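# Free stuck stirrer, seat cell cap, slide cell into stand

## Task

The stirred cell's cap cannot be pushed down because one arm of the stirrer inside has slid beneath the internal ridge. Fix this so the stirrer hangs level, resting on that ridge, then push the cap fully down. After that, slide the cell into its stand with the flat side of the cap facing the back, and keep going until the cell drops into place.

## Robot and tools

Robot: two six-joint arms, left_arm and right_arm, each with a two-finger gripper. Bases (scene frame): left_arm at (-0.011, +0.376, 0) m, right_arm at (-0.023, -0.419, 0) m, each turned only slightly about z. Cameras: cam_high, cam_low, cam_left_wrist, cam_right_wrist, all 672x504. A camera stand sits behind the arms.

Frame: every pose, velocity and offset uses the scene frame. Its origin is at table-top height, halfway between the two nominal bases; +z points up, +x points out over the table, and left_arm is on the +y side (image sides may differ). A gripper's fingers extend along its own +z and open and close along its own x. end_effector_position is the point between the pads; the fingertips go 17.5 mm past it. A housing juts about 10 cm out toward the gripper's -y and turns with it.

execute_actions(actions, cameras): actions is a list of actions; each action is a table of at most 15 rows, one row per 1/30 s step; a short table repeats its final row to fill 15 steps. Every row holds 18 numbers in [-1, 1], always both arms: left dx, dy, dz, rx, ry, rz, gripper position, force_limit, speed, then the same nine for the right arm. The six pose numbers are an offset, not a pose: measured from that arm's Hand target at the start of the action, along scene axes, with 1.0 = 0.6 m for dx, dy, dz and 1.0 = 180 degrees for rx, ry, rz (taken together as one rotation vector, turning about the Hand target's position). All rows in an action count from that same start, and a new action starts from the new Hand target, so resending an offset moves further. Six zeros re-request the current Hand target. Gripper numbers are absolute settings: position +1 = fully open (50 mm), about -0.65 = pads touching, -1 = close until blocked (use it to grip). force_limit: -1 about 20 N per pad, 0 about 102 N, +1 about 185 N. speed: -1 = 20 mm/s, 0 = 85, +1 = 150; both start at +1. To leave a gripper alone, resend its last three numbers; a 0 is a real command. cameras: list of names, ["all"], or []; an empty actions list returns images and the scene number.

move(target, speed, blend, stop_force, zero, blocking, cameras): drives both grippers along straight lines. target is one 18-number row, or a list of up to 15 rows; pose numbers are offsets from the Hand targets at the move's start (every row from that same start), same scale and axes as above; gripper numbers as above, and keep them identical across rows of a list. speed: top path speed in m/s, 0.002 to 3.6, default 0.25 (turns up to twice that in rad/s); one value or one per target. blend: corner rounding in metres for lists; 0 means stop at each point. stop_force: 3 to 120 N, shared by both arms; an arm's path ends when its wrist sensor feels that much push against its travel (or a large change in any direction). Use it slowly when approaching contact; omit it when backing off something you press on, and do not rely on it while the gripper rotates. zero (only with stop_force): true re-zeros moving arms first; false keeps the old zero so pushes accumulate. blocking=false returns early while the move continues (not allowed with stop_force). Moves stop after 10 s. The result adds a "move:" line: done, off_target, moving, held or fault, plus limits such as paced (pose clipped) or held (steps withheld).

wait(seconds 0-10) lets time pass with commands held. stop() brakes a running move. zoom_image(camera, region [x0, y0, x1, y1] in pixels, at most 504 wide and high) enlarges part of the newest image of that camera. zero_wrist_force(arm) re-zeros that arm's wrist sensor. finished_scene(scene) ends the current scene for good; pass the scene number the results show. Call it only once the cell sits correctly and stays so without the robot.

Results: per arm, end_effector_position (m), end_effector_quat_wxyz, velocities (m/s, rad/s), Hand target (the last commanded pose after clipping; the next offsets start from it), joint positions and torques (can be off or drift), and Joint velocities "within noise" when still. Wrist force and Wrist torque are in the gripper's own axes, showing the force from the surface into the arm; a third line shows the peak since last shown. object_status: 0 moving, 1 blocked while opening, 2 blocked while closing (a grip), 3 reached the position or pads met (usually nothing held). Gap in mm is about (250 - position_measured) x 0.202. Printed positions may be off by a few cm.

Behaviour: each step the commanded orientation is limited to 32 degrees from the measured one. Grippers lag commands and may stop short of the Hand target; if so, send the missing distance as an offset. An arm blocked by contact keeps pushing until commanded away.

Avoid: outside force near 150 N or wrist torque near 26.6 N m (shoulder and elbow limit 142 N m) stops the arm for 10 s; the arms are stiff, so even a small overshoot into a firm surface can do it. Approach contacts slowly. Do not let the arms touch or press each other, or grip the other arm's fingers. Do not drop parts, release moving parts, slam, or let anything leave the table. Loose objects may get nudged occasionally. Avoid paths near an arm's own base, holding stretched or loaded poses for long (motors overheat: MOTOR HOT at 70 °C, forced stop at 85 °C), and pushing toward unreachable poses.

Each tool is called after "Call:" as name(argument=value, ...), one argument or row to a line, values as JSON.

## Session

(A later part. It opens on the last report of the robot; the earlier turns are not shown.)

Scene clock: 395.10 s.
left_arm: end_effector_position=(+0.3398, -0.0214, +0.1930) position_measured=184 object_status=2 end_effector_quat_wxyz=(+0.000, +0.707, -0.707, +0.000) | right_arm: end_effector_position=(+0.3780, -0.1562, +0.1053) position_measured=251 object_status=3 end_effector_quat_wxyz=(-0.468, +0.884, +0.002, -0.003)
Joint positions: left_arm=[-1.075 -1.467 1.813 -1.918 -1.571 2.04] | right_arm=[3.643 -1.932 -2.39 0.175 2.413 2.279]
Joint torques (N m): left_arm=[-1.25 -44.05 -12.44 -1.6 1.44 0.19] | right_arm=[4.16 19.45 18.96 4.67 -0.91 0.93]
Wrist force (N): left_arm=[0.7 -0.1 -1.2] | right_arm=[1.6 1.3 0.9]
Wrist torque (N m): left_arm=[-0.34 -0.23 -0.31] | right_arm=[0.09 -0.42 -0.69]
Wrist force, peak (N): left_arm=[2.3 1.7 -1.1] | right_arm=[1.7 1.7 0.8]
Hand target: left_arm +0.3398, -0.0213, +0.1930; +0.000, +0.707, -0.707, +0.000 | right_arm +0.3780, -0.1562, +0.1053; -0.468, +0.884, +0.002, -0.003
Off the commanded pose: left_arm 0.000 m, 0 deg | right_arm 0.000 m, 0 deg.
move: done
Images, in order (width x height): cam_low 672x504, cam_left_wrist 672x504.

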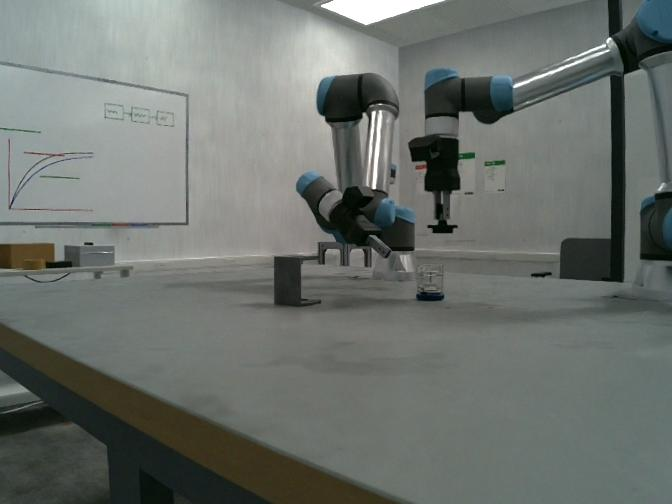

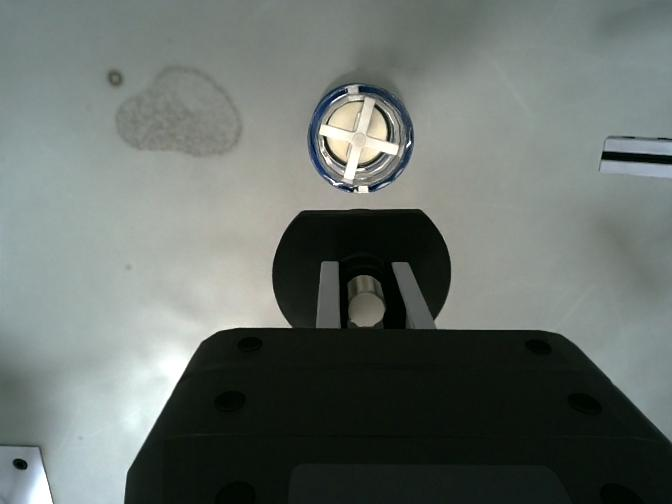

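Call:
move(
  target=[
    [0.075,-0.0078,0,0,0,0,-1,-0.9,-1,0,0,0,0,0,0,-1,-0.6,-1],
    [0.075,-0.0078,-0.101,0,0,0,-1,-0.9,-1,0,0,0,0,0,0,-1,-0.6,-1],
  ],
  speed=0.1,
  cameras=["cam_left_wrist","cam_low","cam_right_wrist","cam_high"],
)

Call:
zoom_image(
  camera="cam_low",
  region=[400, 230, 470, 310],
)

Call:
zoom_image(
  camera="cam_right_wrist",
  region=[200, 0, 500, 250],
)

Scene clock: 397.77 s.
left_arm: end_effector_position=(+0.3847, -0.0260, +0.1323) position_measured=184 object_status=2 end_effector_quat_wxyz=(+0.000, +0.707, -0.707, +0.000) | right_arm: end_effector_position=(+0.3780, -0.1562, +0.1053) position_measured=251 object_status=3 end_effector_quat_wxyz=(-0.468, +0.884, +0.002, -0.003)
Joint positions: left_arm=[-1.005 -1.329 1.817 -2.059 -1.571 2.11] | right_arm=[3.643 -1.932 -2.39 0.175 2.413 2.279]
Joint torques (N m): left_arm=[-8.95 -48.44 -31.93 -2.16 -0.74 1.61] | right_arm=[4.97 19.43 18.51 4.6 -0.92 0.91]
Wrist force (N): left_arm=[0.7 0.2 -1.3] | right_arm=[1.5 1.6 0.9]
Wrist torque (N m): left_arm=[-0.30 -0.24 -0.18] | right_arm=[0.14 -0.40 -0.69]
Wrist force, peak (N): left_arm=[0.8 0.5 -3.1] | right_arm=[1.8 1.5 0.9]
Hand target: left_arm +0.3848, -0.0260, +0.1324; +0.000, +0.707, -0.707, +0.000 | right_arm +0.3780, -0.1562, +0.1053; -0.468, +0.884, +0.002, -0.003
Off the commanded pose: left_arm 0.000 m, 0 deg | right_arm 0.000 m, 0 deg.
move: done

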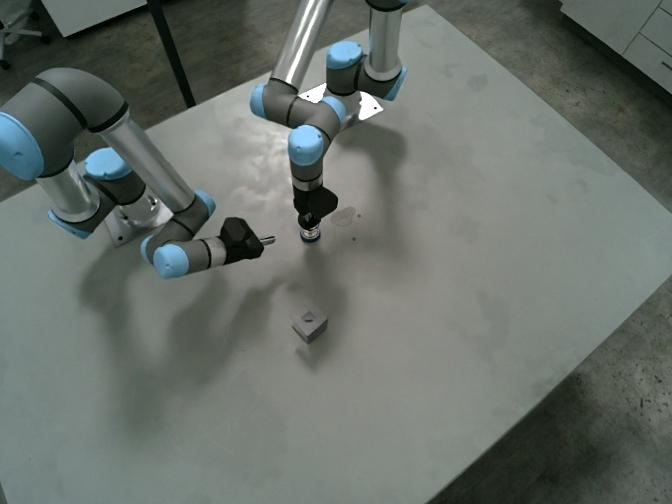

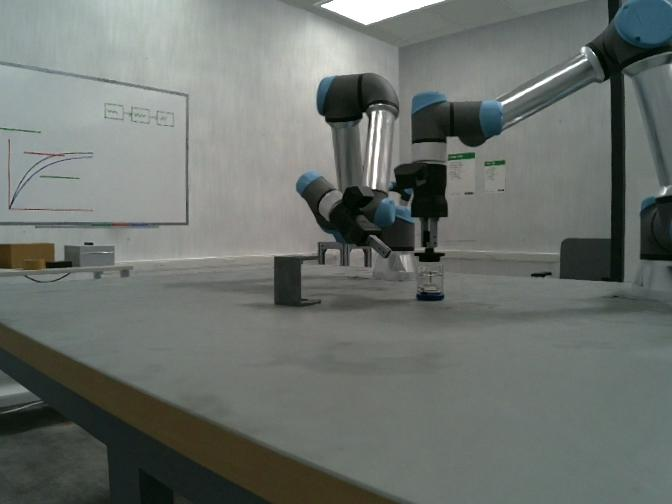

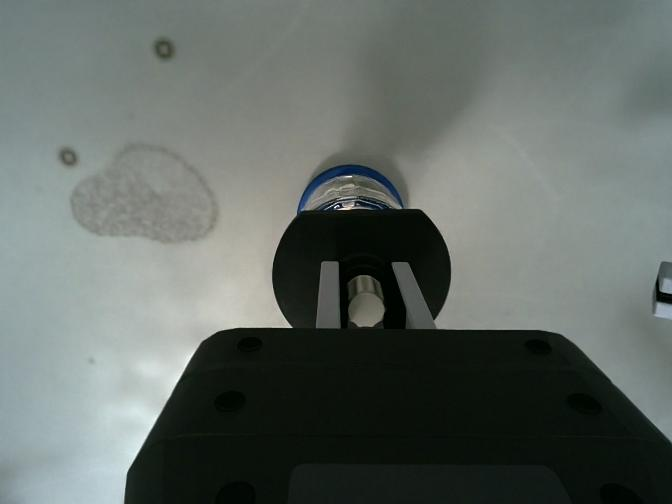

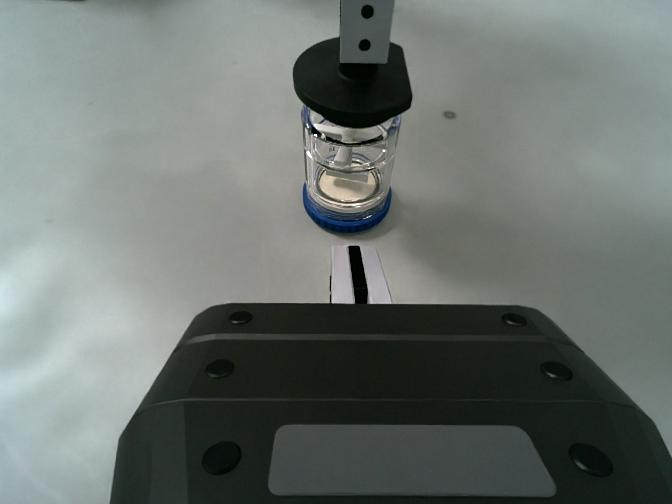

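Scaled by 6.300 from the camera's 672x504 image, which has a finer 960x720 frame.

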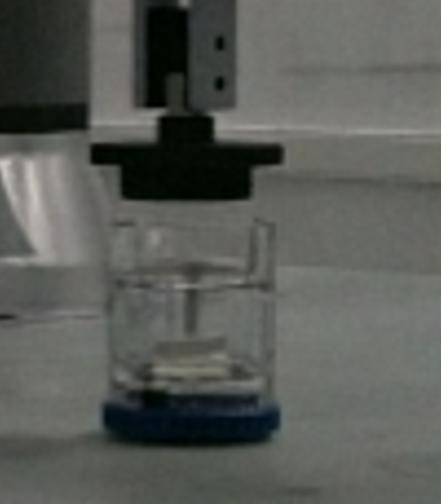

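Scaled by 1.680 from the camera's 672x504 image, which has a finer 960x720 frame.

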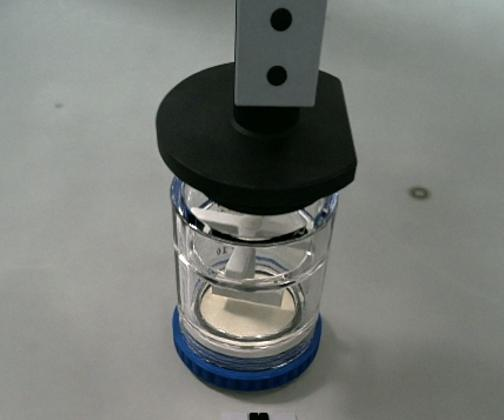

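Call:
move(
  target=[-0.0017,0.0022,0,0,0,0,-1,-0.9,-1,0,0,0,0,0,0,-1,-0.6,-1],
  speed=0.05,
)

Call:
move(
  target=[0,0,-0.04,0,0,0,-1,-0.9,-1,0,0,0,0,0,0,-1,-0.6,-1],
  speed=0.01,
  stop_force=8,
  cameras=["cam_low","cam_right_wrist"],
)

Call:
zoom_image(
  camera="cam_low",
  region=[400, 230, 470, 310],
)

Call:
zoom_image(
  camera="cam_right_wrist",
  region=[200, 0, 500, 250],
)

Scene clock: 399.00 s.
left_arm: end_effector_position=(+0.3837, -0.0247, +0.1324) position_measured=184 object_status=2 end_effector_quat_wxyz=(+0.000, +0.707, -0.707, +0.000) | right_arm: end_effector_position=(+0.3780, -0.1562, +0.1053) position_measured=251 object_status=3 end_effector_quat_wxyz=(-0.468, +0.884, +0.002, -0.003)
Joint positions: left_arm=[-1.005 -1.333 1.821 -2.06 -1.571 2.109] | right_arm=[3.643 -1.932 -2.39 0.175 2.413 2.279]
Joint torques (N m): left_arm=[-8.88 -44.27 -15.57 -5.27 1.13 -1.52] | right_arm=[4.35 19.84 18.43 4.59 -0.9 0.91]
Wrist force (N): left_arm=[0.9 0.0 -1.1] | right_arm=[1.5 1.6 1.0]
Wrist torque (N m): left_arm=[-0.33 -0.26 -0.18] | right_arm=[0.14 -0.41 -0.69]
Wrist force, peak (N): left_arm=[0.7 0.1 -1.6] | right_arm=[1.8 1.5 1.1]
Hand target: left_arm +0.3837, -0.0247, +0.1324; +0.000, +0.707, -0.707, +0.000 | right_arm +0.3780, -0.1562, +0.1053; -0.468, +0.884, +0.002, -0.003
Off the commanded pose: left_arm 0.000 m, 0 deg | right_arm 0.000 m, 0 deg.
move: done

Scene clock: 401.50 s.
left_arm: end_effector_position=(+0.3838, -0.0247, +0.1189) position_measured=184 object_status=2 end_effector_quat_wxyz=(+0.000, +0.707, -0.707, +0.000) | right_arm: end_effector_position=(+0.3780, -0.1562, +0.1053) position_measured=251 object_status=3 end_effector_quat_wxyz=(-0.468, +0.884, +0.002, -0.003)
Joint positions: left_arm=[-1.005 -1.317 1.84 -2.095 -1.571 2.109] | right_arm=[3.643 -1.932 -2.39 0.175 2.413 2.279]
Joint torques (N m): left_arm=[-7.88 -49.59 -34.13 -1.73 1.47 -1.37] | right_arm=[5.07 19.6 18.16 4.43 -0.97 0.96]
Wrist force (N): left_arm=[0.6 0.1 0.3] | right_arm=[1.4 1.6 1.0]
Wrist torque (N m): left_arm=[-0.32 -0.24 -0.17] | right_arm=[0.14 -0.38 -0.68]
Wrist force, peak (N): left_arm=[0.0 2.0 -10.6] | right_arm=[1.7 1.7 1.1]
Hand target: left_arm +0.3838, -0.0247, +0.1189; +0.000, +0.707, -0.707, +0.000 (not the last commanded pose) | right_arm +0.3780, -0.1562, +0.1053; -0.468, +0.884, +0.002, -0.003
Off the commanded pose: left_arm 0.010 m, 0 deg | right_arm 0.000 m, 0 deg.
move: contact (left_arm)
Images, in order (width x height): cam_low 672x504, cam_right_wrist 672x504.

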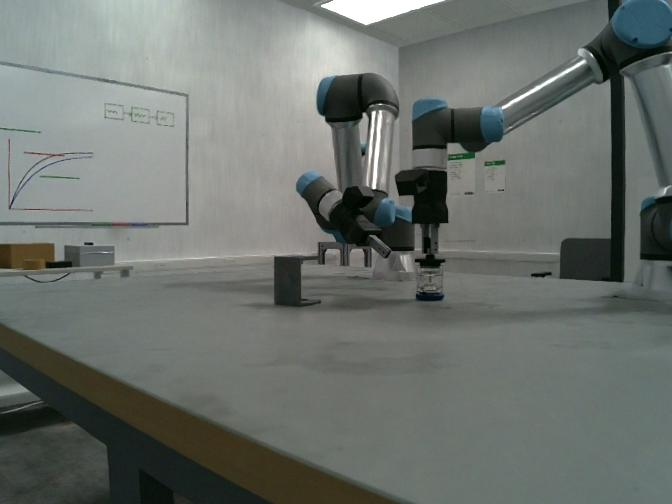

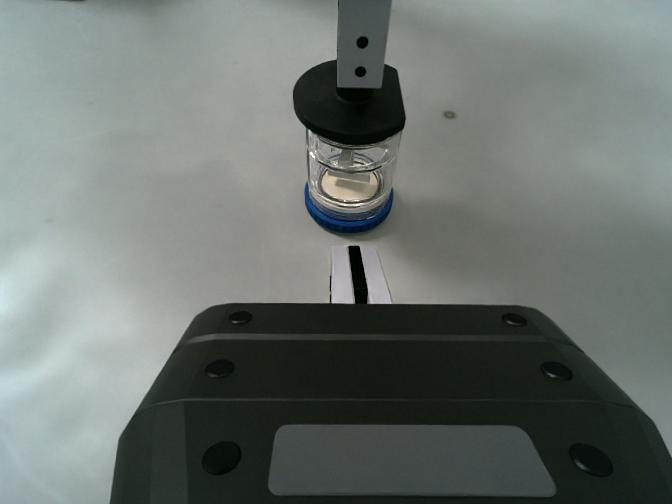

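Scaled by 6.300 from the camera's 672x504 image, which has a finer 960x720 frame.

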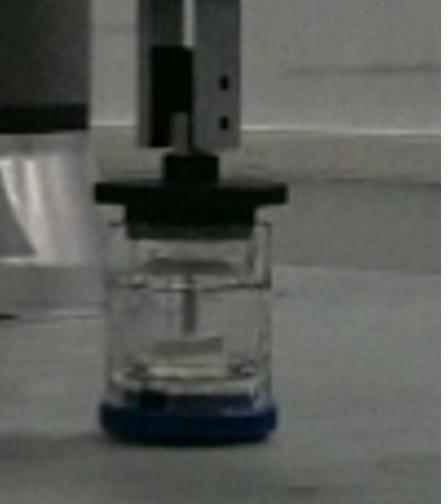

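Scaled by 1.680 from the camera's 672x504 image, which has a finer 960x720 frame.

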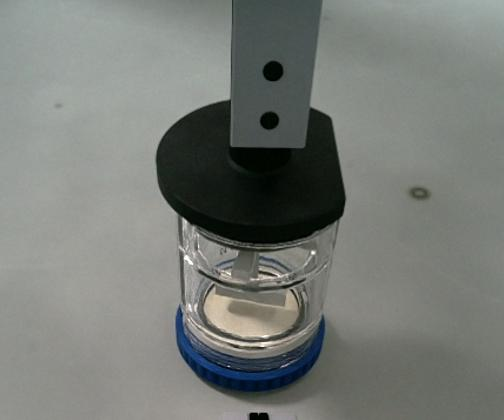

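Call:
move(
  target=[0,0,-0.02,0,0,0,-1,-0.9,-1,0,0,0,0,0,0,-1,-0.6,-1],
  speed=0.006,
  stop_force=60,
  cameras=["cam_low","cam_right_wrist"],
)

Call:
zoom_image(
  camera="cam_low",
  region=[400, 230, 470, 310],
)

Call:
zoom_image(
  camera="cam_right_wrist",
  region=[250, 50, 450, 250],
)

Scene clock: 404.33 s.
left_arm: end_effector_position=(+0.3838, -0.0248, +0.1100) position_measured=184 object_status=2 end_effector_quat_wxyz=(+0.000, +0.707, -0.707, +0.000) | right_arm: end_effector_position=(+0.3780, -0.1562, +0.1053) position_measured=251 object_status=3 end_effector_quat_wxyz=(-0.468, +0.884, +0.002, -0.003)
Joint positions: left_arm=[-1.005 -1.306 1.852 -2.118 -1.571 2.109] | right_arm=[3.643 -1.932 -2.39 0.175 2.413 2.279]
Joint torques (N m): left_arm=[-8.31 -15.82 -11.85 1.96 1.2 -1.22] | right_arm=[4.64 20.23 18.47 4.45 -0.86 0.83]
Wrist force (N): left_arm=[-8.6 3.8 -61.9] | right_arm=[1.6 1.5 0.9]
Wrist torque (N m): left_arm=[-0.43 -0.49 -0.17] | right_arm=[0.12 -0.42 -0.69]
Wrist force, peak (N): left_arm=[-10.3 5.0 -69.5] | right_arm=[1.7 1.5 1.2]
Hand target: left_arm +0.3838, -0.0248, +0.1101; +0.000, +0.707, -0.707, +0.000 (not the last commanded pose) | right_arm +0.3780, -0.1562, +0.1053; -0.468, +0.884, +0.002, -0.003
Off the commanded pose: left_arm 0.003 m, 0 deg | right_arm 0.000 m, 0 deg.
move: contact (left_arm)
Images, in order (width x height): cam_low 672x504, cam_right_wrist 672x504.

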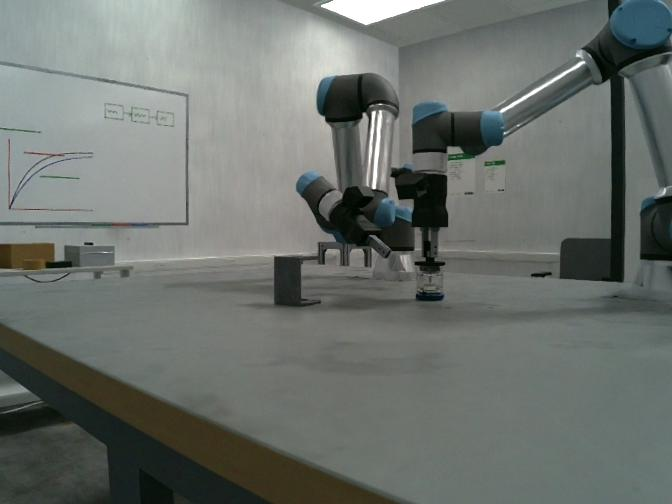

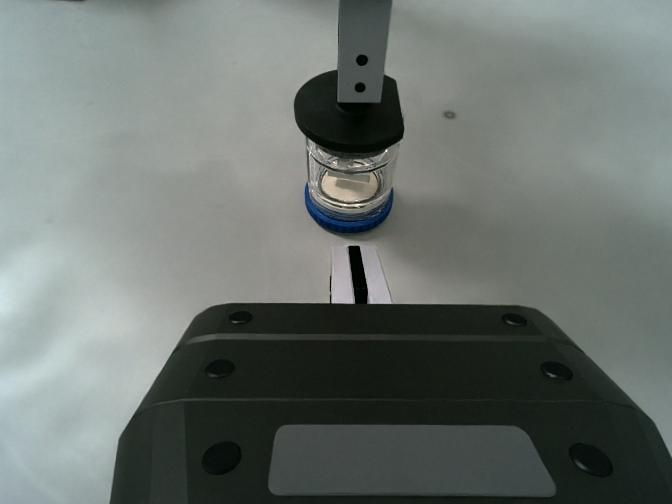

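Scaled by 6.300 from the camera's 672x504 image, which has a finer 960x720 frame.

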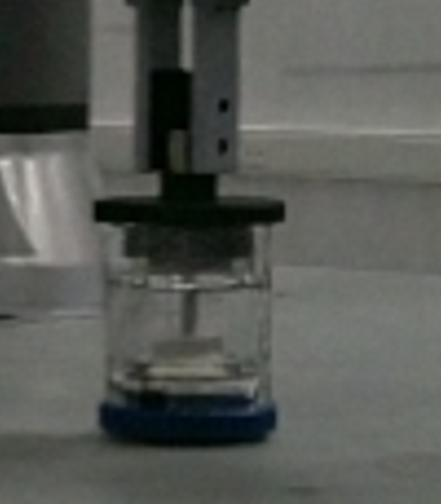

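Scaled by 2.520 from the camera's 672x504 image, which has a finer 960x720 frame.

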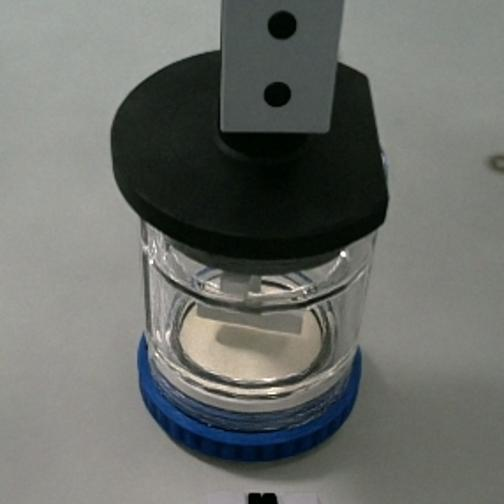

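Call:
move(
  target=[0,0,-0.01,0,0,0,-1,-0.9,-1,0,0,0,0,0,0,-1,-0.6,-1],
  speed=0.004,
  stop_force=80,
  zero=false,
)

Call:
move(
  target=[0,0,0.0035,0,0,0,-1,-0.9,-1,0,0,0,0,0,0,-1,-0.6,-1],
  speed=0.01,
)

Call:
move(
  target=[
    [0,0,0,0,0,0,-0.2,-0.9,-1,0,0,0,0,0,0,-1,-0.6,-1],
    [0,0,0.07,0,0,0,-0.2,-0.9,-1,0,0,0,0,0,0,-1,-0.6,-1],
  ],
  speed=0.05,
  cameras=["cam_low","cam_right_wrist","cam_left_wrist"],
)

Call:
zoom_image(
  camera="cam_low",
  region=[400, 230, 470, 310],
)

Call:
zoom_image(
  camera="cam_right_wrist",
  region=[250, 50, 450, 250],
)

Scene clock: 406.00 s.
left_arm: end_effector_position=(+0.3839, -0.0249, +0.1097) position_measured=184 object_status=2 end_effector_quat_wxyz=(+0.000, +0.707, -0.707, +0.001) | right_arm: end_effector_position=(+0.3780, -0.1562, +0.1053) position_measured=251 object_status=3 end_effector_quat_wxyz=(-0.468, +0.884, +0.002, -0.003)
Joint positions: left_arm=[-1.005 -1.305 1.852 -2.119 -1.571 2.109] | right_arm=[3.643 -1.932 -2.39 0.175 2.413 2.279]
Joint torques (N m): left_arm=[-9.05 -2.95 -7.61 2.38 0.84 -1.48] | right_arm=[4.52 19.29 18.78 4.46 -0.87 1.01]
Wrist force (N): left_arm=[-12.8 6.8 -82.4] | right_arm=[1.5 1.5 1.0]
Wrist torque (N m): left_arm=[-0.41 -0.76 -0.18] | right_arm=[0.13 -0.40 -0.69]
Wrist force, peak (N): left_arm=[-14.2 7.0 -89.2] | right_arm=[1.7 1.7 0.8]
Hand target: left_arm +0.3839, -0.0249, +0.1097; +0.000, +0.707, -0.707, +0.001 (not the last commanded pose) | right_arm +0.3780, -0.1562, +0.1053; -0.468, +0.884, +0.002, -0.003
Off the commanded pose: left_arm 0.006 m, 0 deg | right_arm 0.000 m, 0 deg.
move: contact (left_arm)

Scene clock: 406.70 s.
left_arm: end_effector_position=(+0.3838, -0.0249, +0.1118) position_measured=184 object_status=2 end_effector_quat_wxyz=(+0.000, +0.707, -0.707, +0.001) | right_arm: end_effector_position=(+0.3780, -0.1562, +0.1053) position_measured=251 object_status=3 end_effector_quat_wxyz=(-0.468, +0.884, +0.002, -0.003)
Joint positions: left_arm=[-1.005 -1.308 1.85 -2.114 -1.571 2.109] | right_arm=[3.643 -1.932 -2.39 0.175 2.413 2.279]
Joint torques (N m): left_arm=[-7.67 -50.29 -33.03 -2.26 0.52 -1.23] | right_arm=[4.94 20.26 19.06 4.44 -0.91 0.93]
Wrist force (N): left_arm=[0.5 -0.2 0.1] | right_arm=[1.7 1.4 0.9]
Wrist torque (N m): left_arm=[-0.39 -0.21 -0.18] | right_arm=[0.11 -0.42 -0.69]
Wrist force, peak (N): left_arm=[-12.9 6.8 -82.4] | right_arm=[1.7 1.6 1.0]
Hand target: left_arm +0.3839, -0.0249, +0.1118; +0.000, +0.707, -0.707, +0.001 | right_arm +0.3780, -0.1562, +0.1053; -0.468, +0.884, +0.002, -0.003
Off the commanded pose: left_arm 0.000 m, 0 deg | right_arm 0.000 m, 0 deg.
move: done

Scene clock: 408.37 s.
left_arm: end_effector_position=(+0.3839, -0.0250, +0.1540) position_measured=182 object_status=3 end_effector_quat_wxyz=(+0.001, +0.707, -0.707, +0.001) | right_arm: end_effector_position=(+0.3780, -0.1562, +0.1053) position_measured=251 object_status=3 end_effector_quat_wxyz=(-0.468, +0.884, +0.002, -0.003)
Joint positions: left_arm=[-1.005 -1.356 1.79 -2.006 -1.571 2.109] | right_arm=[3.643 -1.932 -2.39 0.175 2.413 2.279]
Joint torques (N m): left_arm=[-6.85 -27.83 -11.76 -5.6 0.16 -1.23] | right_arm=[4.43 19.81 18.38 4.34 -0.93 0.87]
Wrist force (N): left_arm=[0.5 -0.3 0.1] | right_arm=[1.7 1.5 0.9]
Wrist torque (N m): left_arm=[-0.39 -0.19 -0.19] | right_arm=[0.12 -0.43 -0.69]
Wrist force, peak (N): left_arm=[0.1 -0.6 1.1] | right_arm=[1.8 1.6 1.1]
Hand target: left_arm +0.3839, -0.0249, +0.1538; +0.000, +0.707, -0.707, +0.001 | right_arm +0.3780, -0.1562, +0.1053; -0.468, +0.884, +0.002, -0.003
Off the commanded pose: left_arm 0.000 m, 0 deg | right_arm 0.000 m, 0 deg.
move: done
Images, in order (width x height): cam_low 672x504, cam_left_wrist 672x504, cam_right_wrist 672x504.

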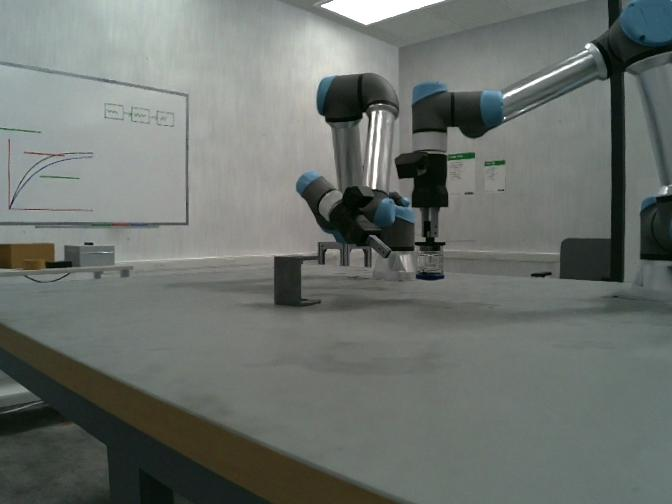

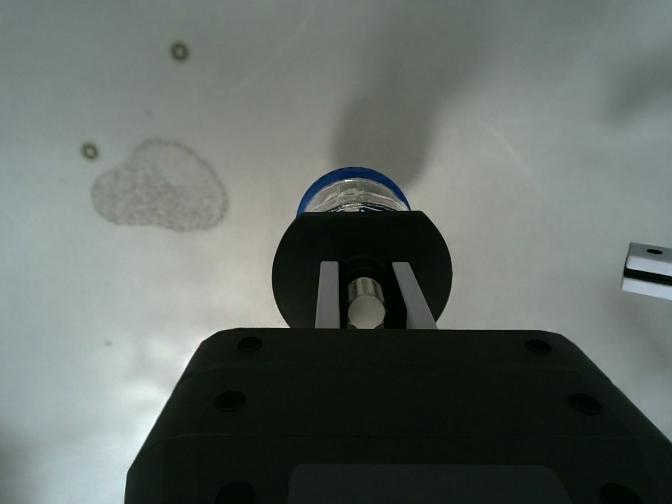

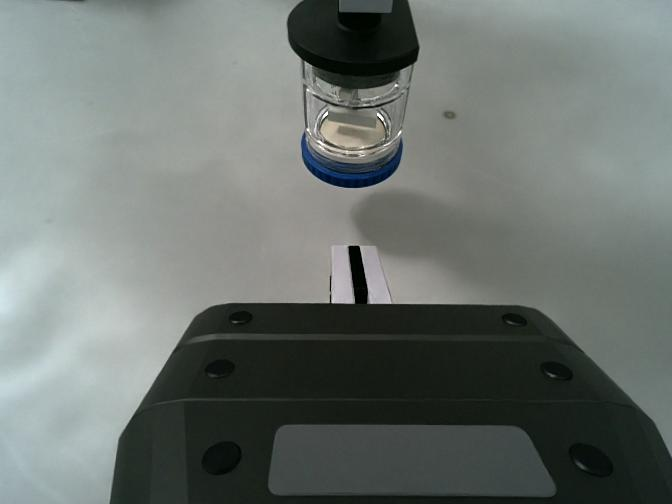

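Scaled by 6.300 from the camera's 672x504 image, which has a finer 960x720 frame.

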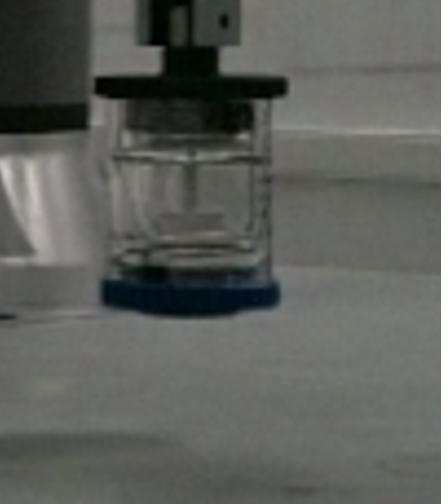

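Scaled by 2.520 from the camera's 672x504 image, which has a finer 960x720 frame.

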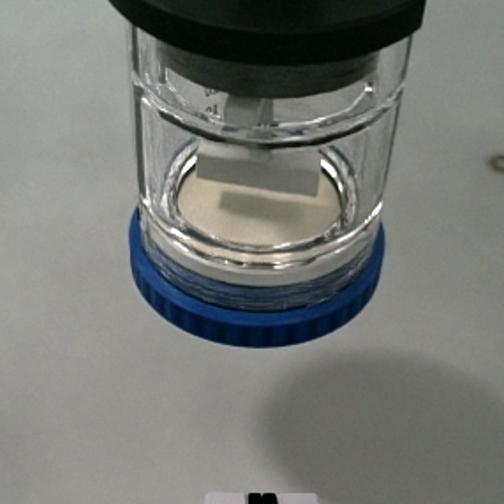

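Call:
move(
  target=[0,0,0,0,0,0,-1,-0.9,-1,0,0,0,0,0,0,-1,-0.6,-1],
  speed=0.05,
)

Call:
move(
  target=[0,0,-0.06,0,0,0,-1,-0.9,-1,0,0,0,0,0,0,-1,-0.6,-1],
  speed=0.03,
)

Call:
move(
  target=[0,0,-0.03,0,0,0,-1,-0.9,-1,0,0,0,0,0,0,-1,-0.6,-1],
  speed=0.01,
  stop_force=4,
)

Scene clock: 409.20 s.
left_arm: end_effector_position=(+0.3839, -0.0249, +0.1538) position_measured=184 object_status=2 end_effector_quat_wxyz=(+0.000, +0.707, -0.707, +0.001) | right_arm: end_effector_position=(+0.3780, -0.1562, +0.1053) position_measured=251 object_status=3 end_effector_quat_wxyz=(-0.468, +0.884, +0.002, -0.003)
Joint positions: left_arm=[-1.005 -1.356 1.79 -2.006 -1.571 2.109] | right_arm=[3.643 -1.932 -2.39 0.175 2.413 2.279]
Joint torques (N m): left_arm=[-7.44 -26.68 -12.16 -5.04 -0.09 -1.07] | right_arm=[4.51 19.99 18.63 4.47 -0.81 0.93]
Wrist force (N): left_arm=[0.2 -0.3 0.2] | right_arm=[1.6 1.4 0.8]
Wrist torque (N m): left_arm=[-0.37 -0.16 -0.19] | right_arm=[0.11 -0.42 -0.69]
Wrist force, peak (N): left_arm=[0.6 -0.6 0.2] | right_arm=[1.9 1.6 0.9]
Hand target: left_arm +0.3839, -0.0249, +0.1538; +0.000, +0.707, -0.707, +0.001 | right_arm +0.3780, -0.1562, +0.1053; -0.468, +0.884, +0.002, -0.003
Off the commanded pose: left_arm 0.000 m, 0 deg | right_arm 0.000 m, 0 deg.
move: done

Scene clock: 410.70 s.
left_arm: end_effector_position=(+0.3838, -0.0248, +0.1176) position_measured=184 object_status=2 end_effector_quat_wxyz=(+0.000, +0.707, -0.707, +0.000) end_effector_velocity=(-0.001, +0.000, +0.001) end_effector_angular_velocity=(+0.001, +0.000, -0.001) | right_arm: end_effector_position=(+0.3780, -0.1562, +0.1053) position_measured=251 object_status=3 end_effector_quat_wxyz=(-0.468, +0.884, +0.002, -0.003)
Joint positions: left_arm=[-1.005 -1.315 1.842 -2.099 -1.571 2.109] | right_arm=[3.643 -1.932 -2.39 0.175 2.413 2.279]
Joint velocities: left_arm=[-0.001 -0.002 -0.001 0.005 0 0] | right_arm=[within noise]
Joint torques (N m): left_arm=[-7.81 -50.43 -33.81 -1.06 -0.97 -1.22] | right_arm=[4.72 19.68 18.48 4.28 -0.73 0.96]
Wrist force (N): left_arm=[0.3 -0.5 -0.2] | right_arm=[1.5 1.5 0.8]
Wrist torque (N m): left_arm=[-0.41 -0.17 -0.18] | right_arm=[0.12 -0.40 -0.69]
Wrist force, peak (N): left_arm=[0.6 -0.6 0.6] | right_arm=[1.5 1.6 1.2]
Hand target: left_arm +0.3839, -0.0249, +0.1178; +0.000, +0.707, -0.707, +0.001 | right_arm +0.3780, -0.1562, +0.1053; -0.468, +0.884, +0.002, -0.003
Off the commanded pose: left_arm 0.000 m, 0 deg | right_arm 0.000 m, 0 deg.
move: done

Scene clock: 412.50 s.
left_arm: end_effector_position=(+0.3839, -0.0249, +0.1111) position_measured=184 object_status=2 end_effector_quat_wxyz=(+0.000, +0.707, -0.707, +0.001) | right_arm: end_effector_position=(+0.3780, -0.1562, +0.1053) position_measured=251 object_status=3 end_effector_quat_wxyz=(-0.468, +0.884, +0.002, -0.003)
Joint positions: left_arm=[-1.005 -1.307 1.85 -2.116 -1.571 2.109] | right_arm=[3.643 -1.932 -2.39 0.175 2.413 2.279]
Joint torques (N m): left_arm=[-7.62 -49.72 -32.32 -1.38 -1.07 -1.38] | right_arm=[4.44 19.32 18.99 4.4 -0.81 0.88]
Wrist force (N): left_arm=[-0.1 -0.5 -2.1] | right_arm=[1.5 1.7 0.8]
Wrist torque (N m): left_arm=[-0.42 -0.22 -0.18] | right_arm=[0.15 -0.40 -0.69]
Wrist force, peak (N): left_arm=[-2.3 0.5 -16.9] | right_arm=[1.7 1.8 1.0]
Hand target: left_arm +0.3839, -0.0249, +0.1111; +0.000, +0.707, -0.707, +0.001 (not the last commanded pose) | right_arm +0.3780, -0.1562, +0.1053; -0.468, +0.884, +0.002, -0.003
Off the commanded pose: left_arm 0.011 m, 0 deg | right_arm 0.000 m, 0 deg.
move: contact (left_arm)

Call:
move(
  target=[
    [0,0,-0.0002,0,0,0,-1,-0.9,-1,0,0,0,0,0,0,-1,-0.6,-1],
    [0,0,-0.0002,0,0,0,0.1,-0.9,-1,0,0,0,0,0,0,-1,-0.6,-1],
    [0,0,0.0037,0,0,0,0.1,-0.9,-1,0,0,0,0,0,0,-1,-0.6,-1],
    [0,0,0.0037,0,0,0,-1,-0.9,-1,0,0,0,0,0,0,-1,-0.6,-1],
  ],
  speed=0.02,
)

Call:
move(
  target=[0,0,0.145,0,0,0,-1,-0.9,-1,0,0,0,0,0,0,-1,-0.6,-1],
  speed=0.1,
  cameras=["cam_low","cam_right_wrist","cam_left_wrist"],
)

Call:
zoom_image(
  camera="cam_low",
  region=[400, 150, 470, 260],
)

Call:
zoom_image(
  camera="cam_left_wrist",
  region=[220, 150, 480, 330],
)

Scene clock: 415.83 s.
left_arm: end_effector_position=(+0.3839, -0.0249, +0.1134) position_measured=185 object_status=2 end_effector_quat_wxyz=(+0.001, +0.707, -0.707, +0.001) | right_arm: end_effector_position=(+0.3780, -0.1562, +0.1053) position_measured=251 object_status=3 end_effector_quat_wxyz=(-0.468, +0.884, +0.002, -0.003)
Joint positions: left_arm=[-1.005 -1.31 1.847 -2.11 -1.571 2.109] | right_arm=[3.643 -1.932 -2.39 0.175 2.413 2.279]
Joint torques (N m): left_arm=[-7.59 -35.84 -18.21 -4.79 -0.61 -1.35] | right_arm=[4.31 19.85 18.35 4.18 -0.81 0.81]
Wrist force (N): left_arm=[-0.1 -0.7 -2.0] | right_arm=[1.4 1.5 1.0]
Wrist torque (N m): left_arm=[-0.44 -0.17 -0.18] | right_arm=[0.12 -0.39 -0.68]
Wrist force, peak (N): left_arm=[0.2 -0.4 -2.5] | right_arm=[1.8 1.6 1.1]
Hand target: left_arm +0.3839, -0.0249, +0.1133; +0.000, +0.707, -0.707, +0.001 | right_arm +0.3780, -0.1562, +0.1053; -0.468, +0.884, +0.002, -0.003
Off the commanded pose: left_arm 0.000 m, 0 deg | right_arm 0.000 m, 0 deg.
move: done

Scene clock: 417.13 s.
left_arm: end_effector_position=(+0.3839, -0.0249, +0.2004) position_measured=185 object_status=2 end_effector_quat_wxyz=(+0.001, +0.707, -0.707, +0.001) | right_arm: end_effector_position=(+0.3780, -0.1562, +0.1053) position_measured=251 object_status=3 end_effector_quat_wxyz=(-0.468, +0.884, +0.002, -0.003)
Joint positions: left_arm=[-1.005 -1.397 1.712 -1.888 -1.571 2.109] | right_arm=[3.643 -1.932 -2.39 0.175 2.413 2.279]
Joint torques (N m): left_arm=[-4.75 -26.86 -16.22 -4.27 0.86 -0.44] | right_arm=[4.91 19.41 18.2 4.21 -0.89 0.83]
Wrist force (N): left_arm=[0.3 -0.4 0.3] | right_arm=[1.6 1.4 0.9]
Wrist torque (N m): left_arm=[-0.38 -0.17 -0.16] | right_arm=[0.10 -0.42 -0.69]
Wrist force, peak (N): left_arm=[0.3 -0.2 2.5] | right_arm=[1.8 1.7 1.0]
Hand target: left_arm +0.3839, -0.0249, +0.2003; +0.000, +0.707, -0.707, +0.001 | right_arm +0.3780, -0.1562, +0.1053; -0.468, +0.884, +0.002, -0.003
Off the commanded pose: left_arm 0.000 m, 0 deg | right_arm 0.000 m, 0 deg.
move: done
Images, in order (width x height): cam_low 672x504, cam_left_wrist 672x504, cam_right_wrist 672x504.

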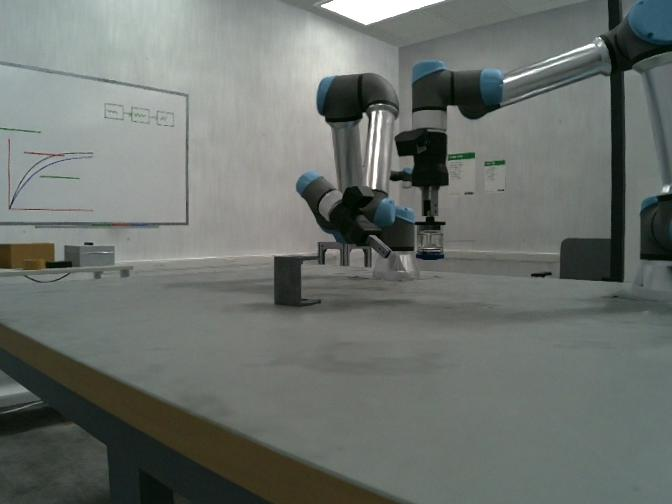

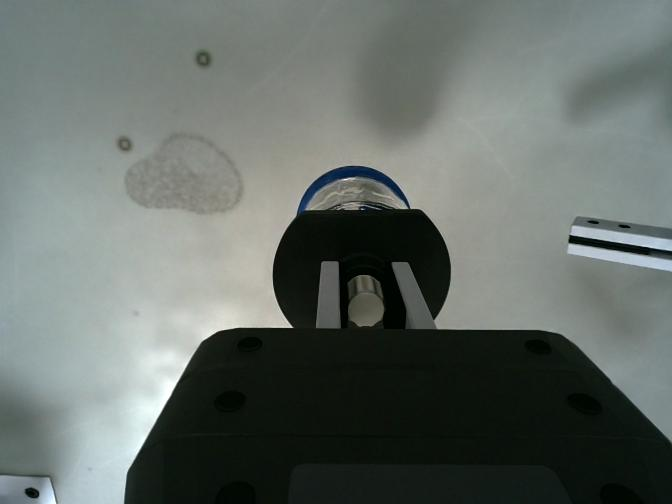

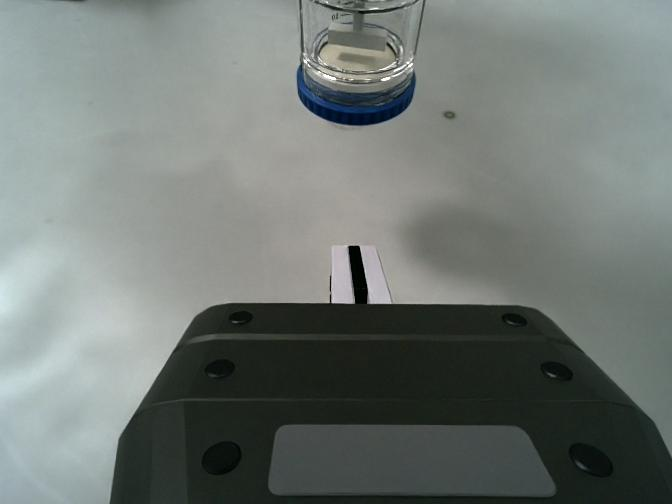

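Scaled by 4.582 from the camera's 672x504 image, which has a finer 960x720 frame.

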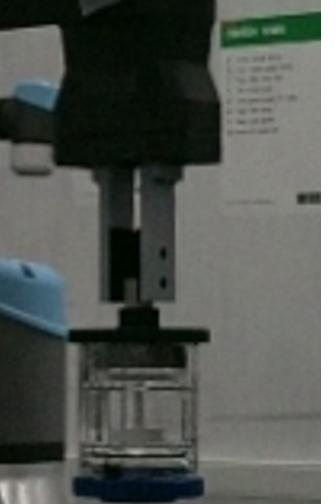

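Scaled by 1.938 from the camera's 672x504 image, which has a finer 960x720 frame.

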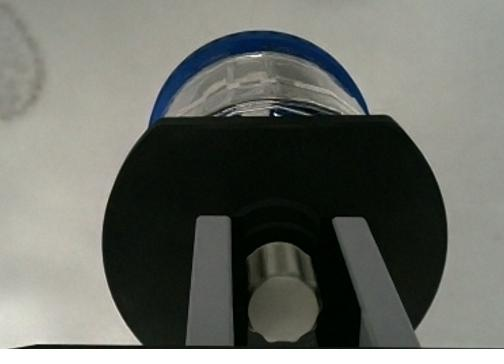

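Call:
move(
  target=[
    [0.1935,-0.2808,0.01,0,0,0,-1,-0.9,-1,0.1,-0.2,0.05,0,0,0,-1,-0.6,-1],
    [0.1935,-0.2808,0.01,0,0,0,-1,-0.9,-1,0.4647,-0.2397,0.03,0.1068,0,0,-0.5,-0.6,-1],
  ],
  speed=0.2,
  cameras=["cam_low","cam_right_wrist","cam_left_wrist"],
)

Call:
zoom_image(
  camera="cam_left_wrist",
  region=[230, 0, 530, 230],
)

Call:
zoom_image(
  camera="cam_right_wrist",
  region=[150, 50, 550, 350],
)

Scene clock: 421.27 s.
left_arm: end_effector_position=(+0.5000, -0.1934, +0.2063) position_measured=185 object_status=2 end_effector_quat_wxyz=(+0.000, +0.707, -0.707, +0.001) | right_arm: end_effector_position=(+0.6568, -0.3000, +0.1233) position_measured=227 object_status=3 end_effector_quat_wxyz=(-0.609, +0.793, +0.003, -0.003)
Joint positions: left_arm=[-0.988 -0.906 0.987 -1.653 -1.571 2.127] | right_arm=[3.192 -2.353 -1.556 -0.821 2.88 1.554]
Joint torques (N m): left_arm=[-8.16 -50.99 -35.91 -1.68 -0.96 -1.4] | right_arm=[6.15 40.82 26.42 4.96 4.91 1.41]
Wrist force (N): left_arm=[0.2 -0.3 0.2] | right_arm=[1.9 1.7 1.9]
Wrist torque (N m): left_arm=[-0.38 -0.16 -0.30] | right_arm=[0.04 -0.59 -0.89]
Wrist force, peak (N): left_arm=[2.8 -2.3 0.1] | right_arm=[4.5 2.7 1.8]
Hand target: left_arm +0.5000, -0.1934, +0.2063; +0.000, +0.707, -0.707, +0.001 | right_arm +0.6568, -0.3000, +0.1233; -0.609, +0.793, +0.003, -0.003
Off the commanded pose: left_arm 0.000 m, 0 deg | right_arm 0.000 m, 0 deg.
move: done
Images, in order (width x height): cam_low 672x504, cam_left_wrist 672x504, cam_right_wrist 672x504.

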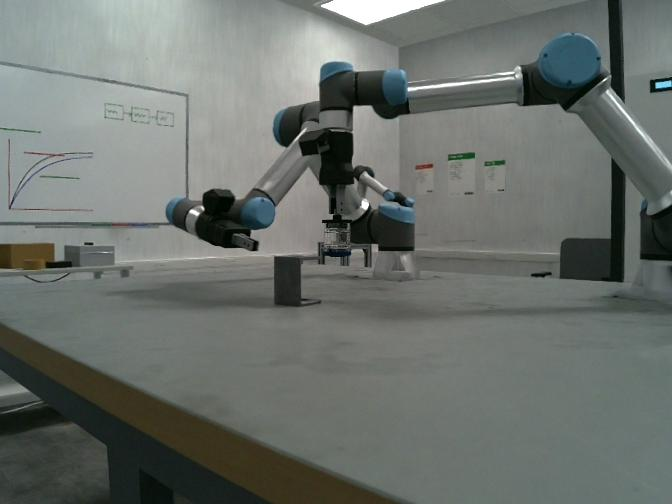

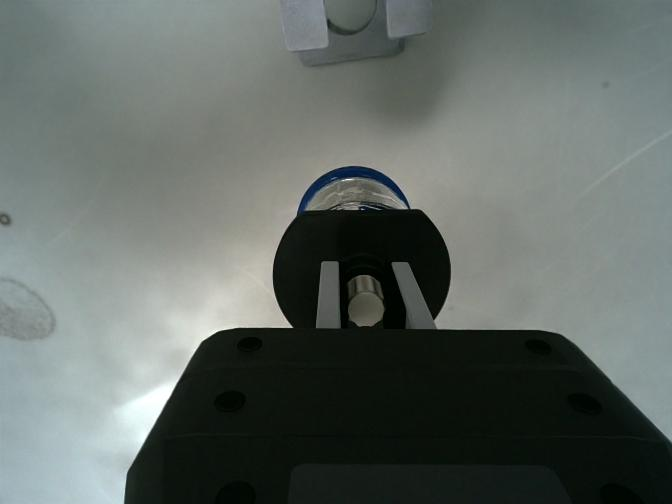

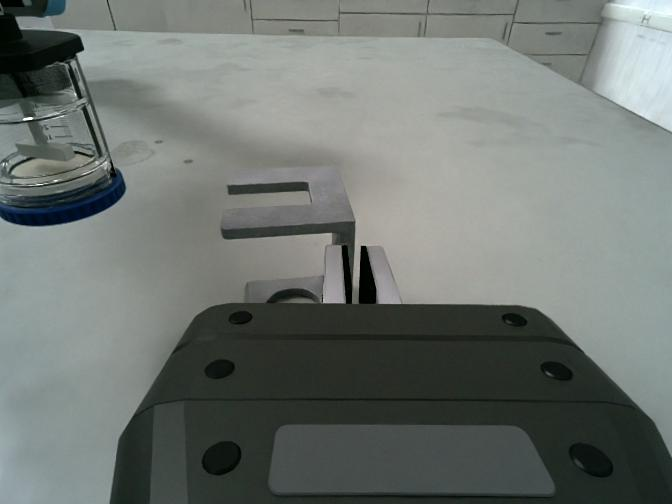

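Scaled by 1.680 from the camera's 672x504 image, which has a finer 960x720 frame.

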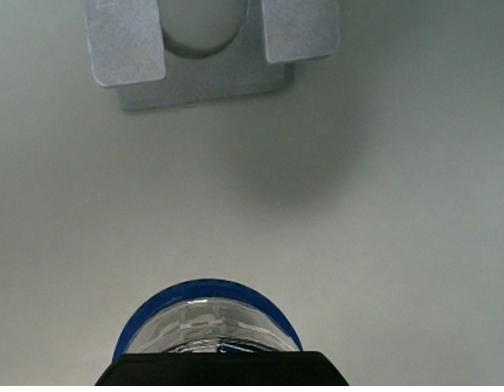

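Scaled by 1.260 from the camera's 672x504 image, which has a finer 960x720 frame.

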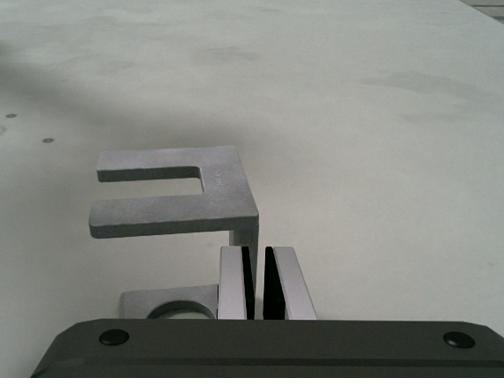

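Call:
move(
  target=[0.1,0,0.08,0,0,0,-1,-0.9,-1,0,0,0,0,0,0,-0.5,-0.6,-1],
  speed=0.15,
  cameras=["cam_left_wrist","cam_high"],
)

Call:
zoom_image(
  camera="cam_left_wrist",
  region=[230, 0, 530, 230],
)

Call:
zoom_image(
  camera="cam_high",
  region=[270, 280, 350, 360],
)

Scene clock: 422.73 s.
left_arm: end_effector_position=(+0.5600, -0.1933, +0.2542) position_measured=185 object_status=2 end_effector_quat_wxyz=(+0.000, +0.707, -0.707, +0.001) | right_arm: end_effector_position=(+0.6568, -0.3000, +0.1233) position_measured=227 object_status=3 end_effector_quat_wxyz=(-0.609, +0.793, +0.003, -0.003)
Joint positions: left_arm=[-0.923 -0.763 0.618 -1.427 -1.572 2.191] | right_arm=[3.192 -2.353 -1.556 -0.821 2.88 1.554]
Joint torques (N m): left_arm=[-9.41 -73.43 -33.07 -3.46 -0.94 -0.88] | right_arm=[7.07 41.66 26.8 4.83 4.95 1.29]
Wrist force (N): left_arm=[0.2 -0.6 0.1] | right_arm=[2.0 1.8 1.7]
Wrist torque (N m): left_arm=[-0.36 -0.15 -0.16] | right_arm=[0.06 -0.61 -0.89]
Wrist force, peak (N): left_arm=[0.9 2.3 2.1] | right_arm=[2.0 2.1 1.9]
Hand target: left_arm +0.5600, -0.1934, +0.2543; +0.000, +0.707, -0.707, +0.001 | right_arm +0.6568, -0.3000, +0.1233; -0.609, +0.793, +0.003, -0.003
Off the commanded pose: left_arm 0.000 m, 0 deg | right_arm 0.000 m, 0 deg.
move: done
Images, in order (width x height): cam_high 672x504, cam_left_wrist 672x504.

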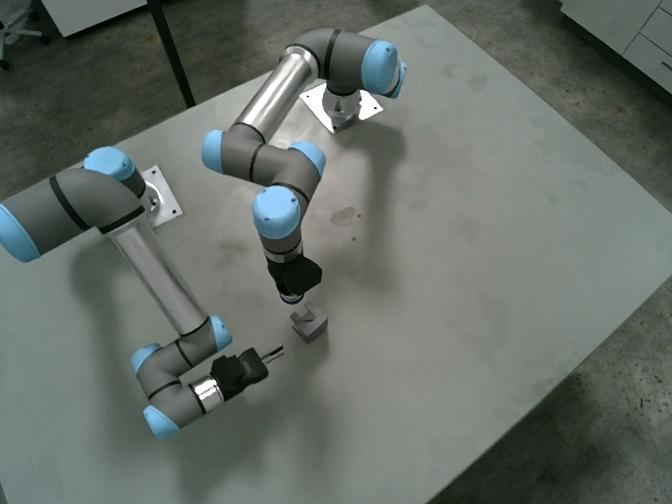

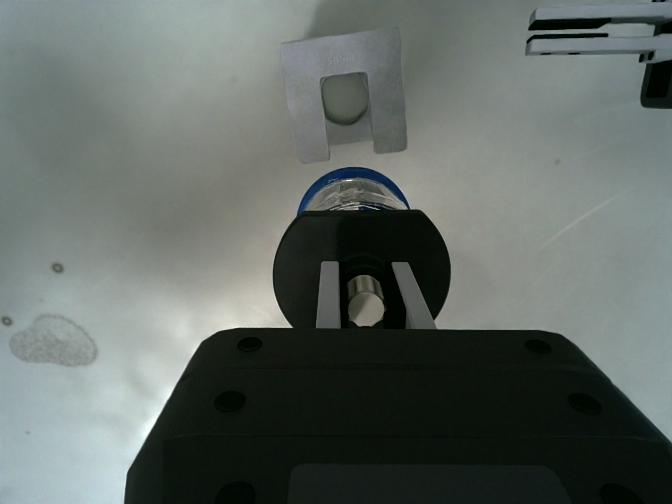

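Scaled by 1.680 from the camera's 672x504 image, which has a finer 960x720 frame.

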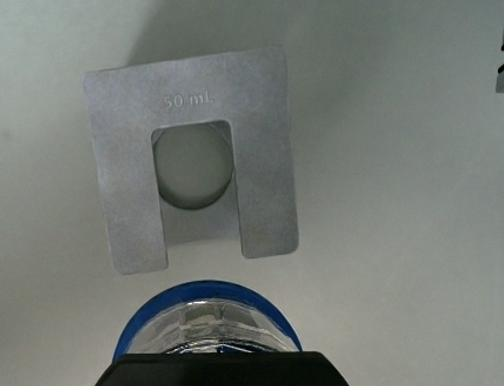

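Scaled by 6.300 from the camera's 672x504 image, which has a finer 960x720 frame.

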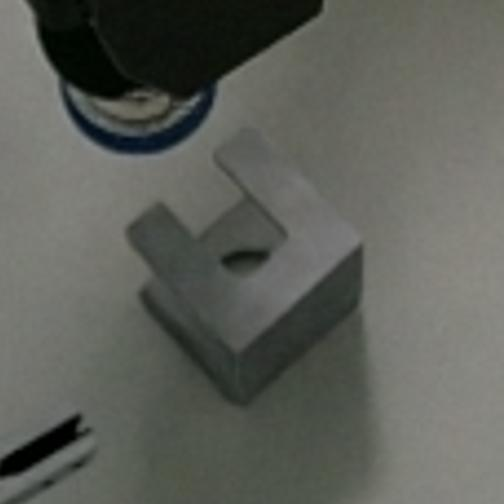

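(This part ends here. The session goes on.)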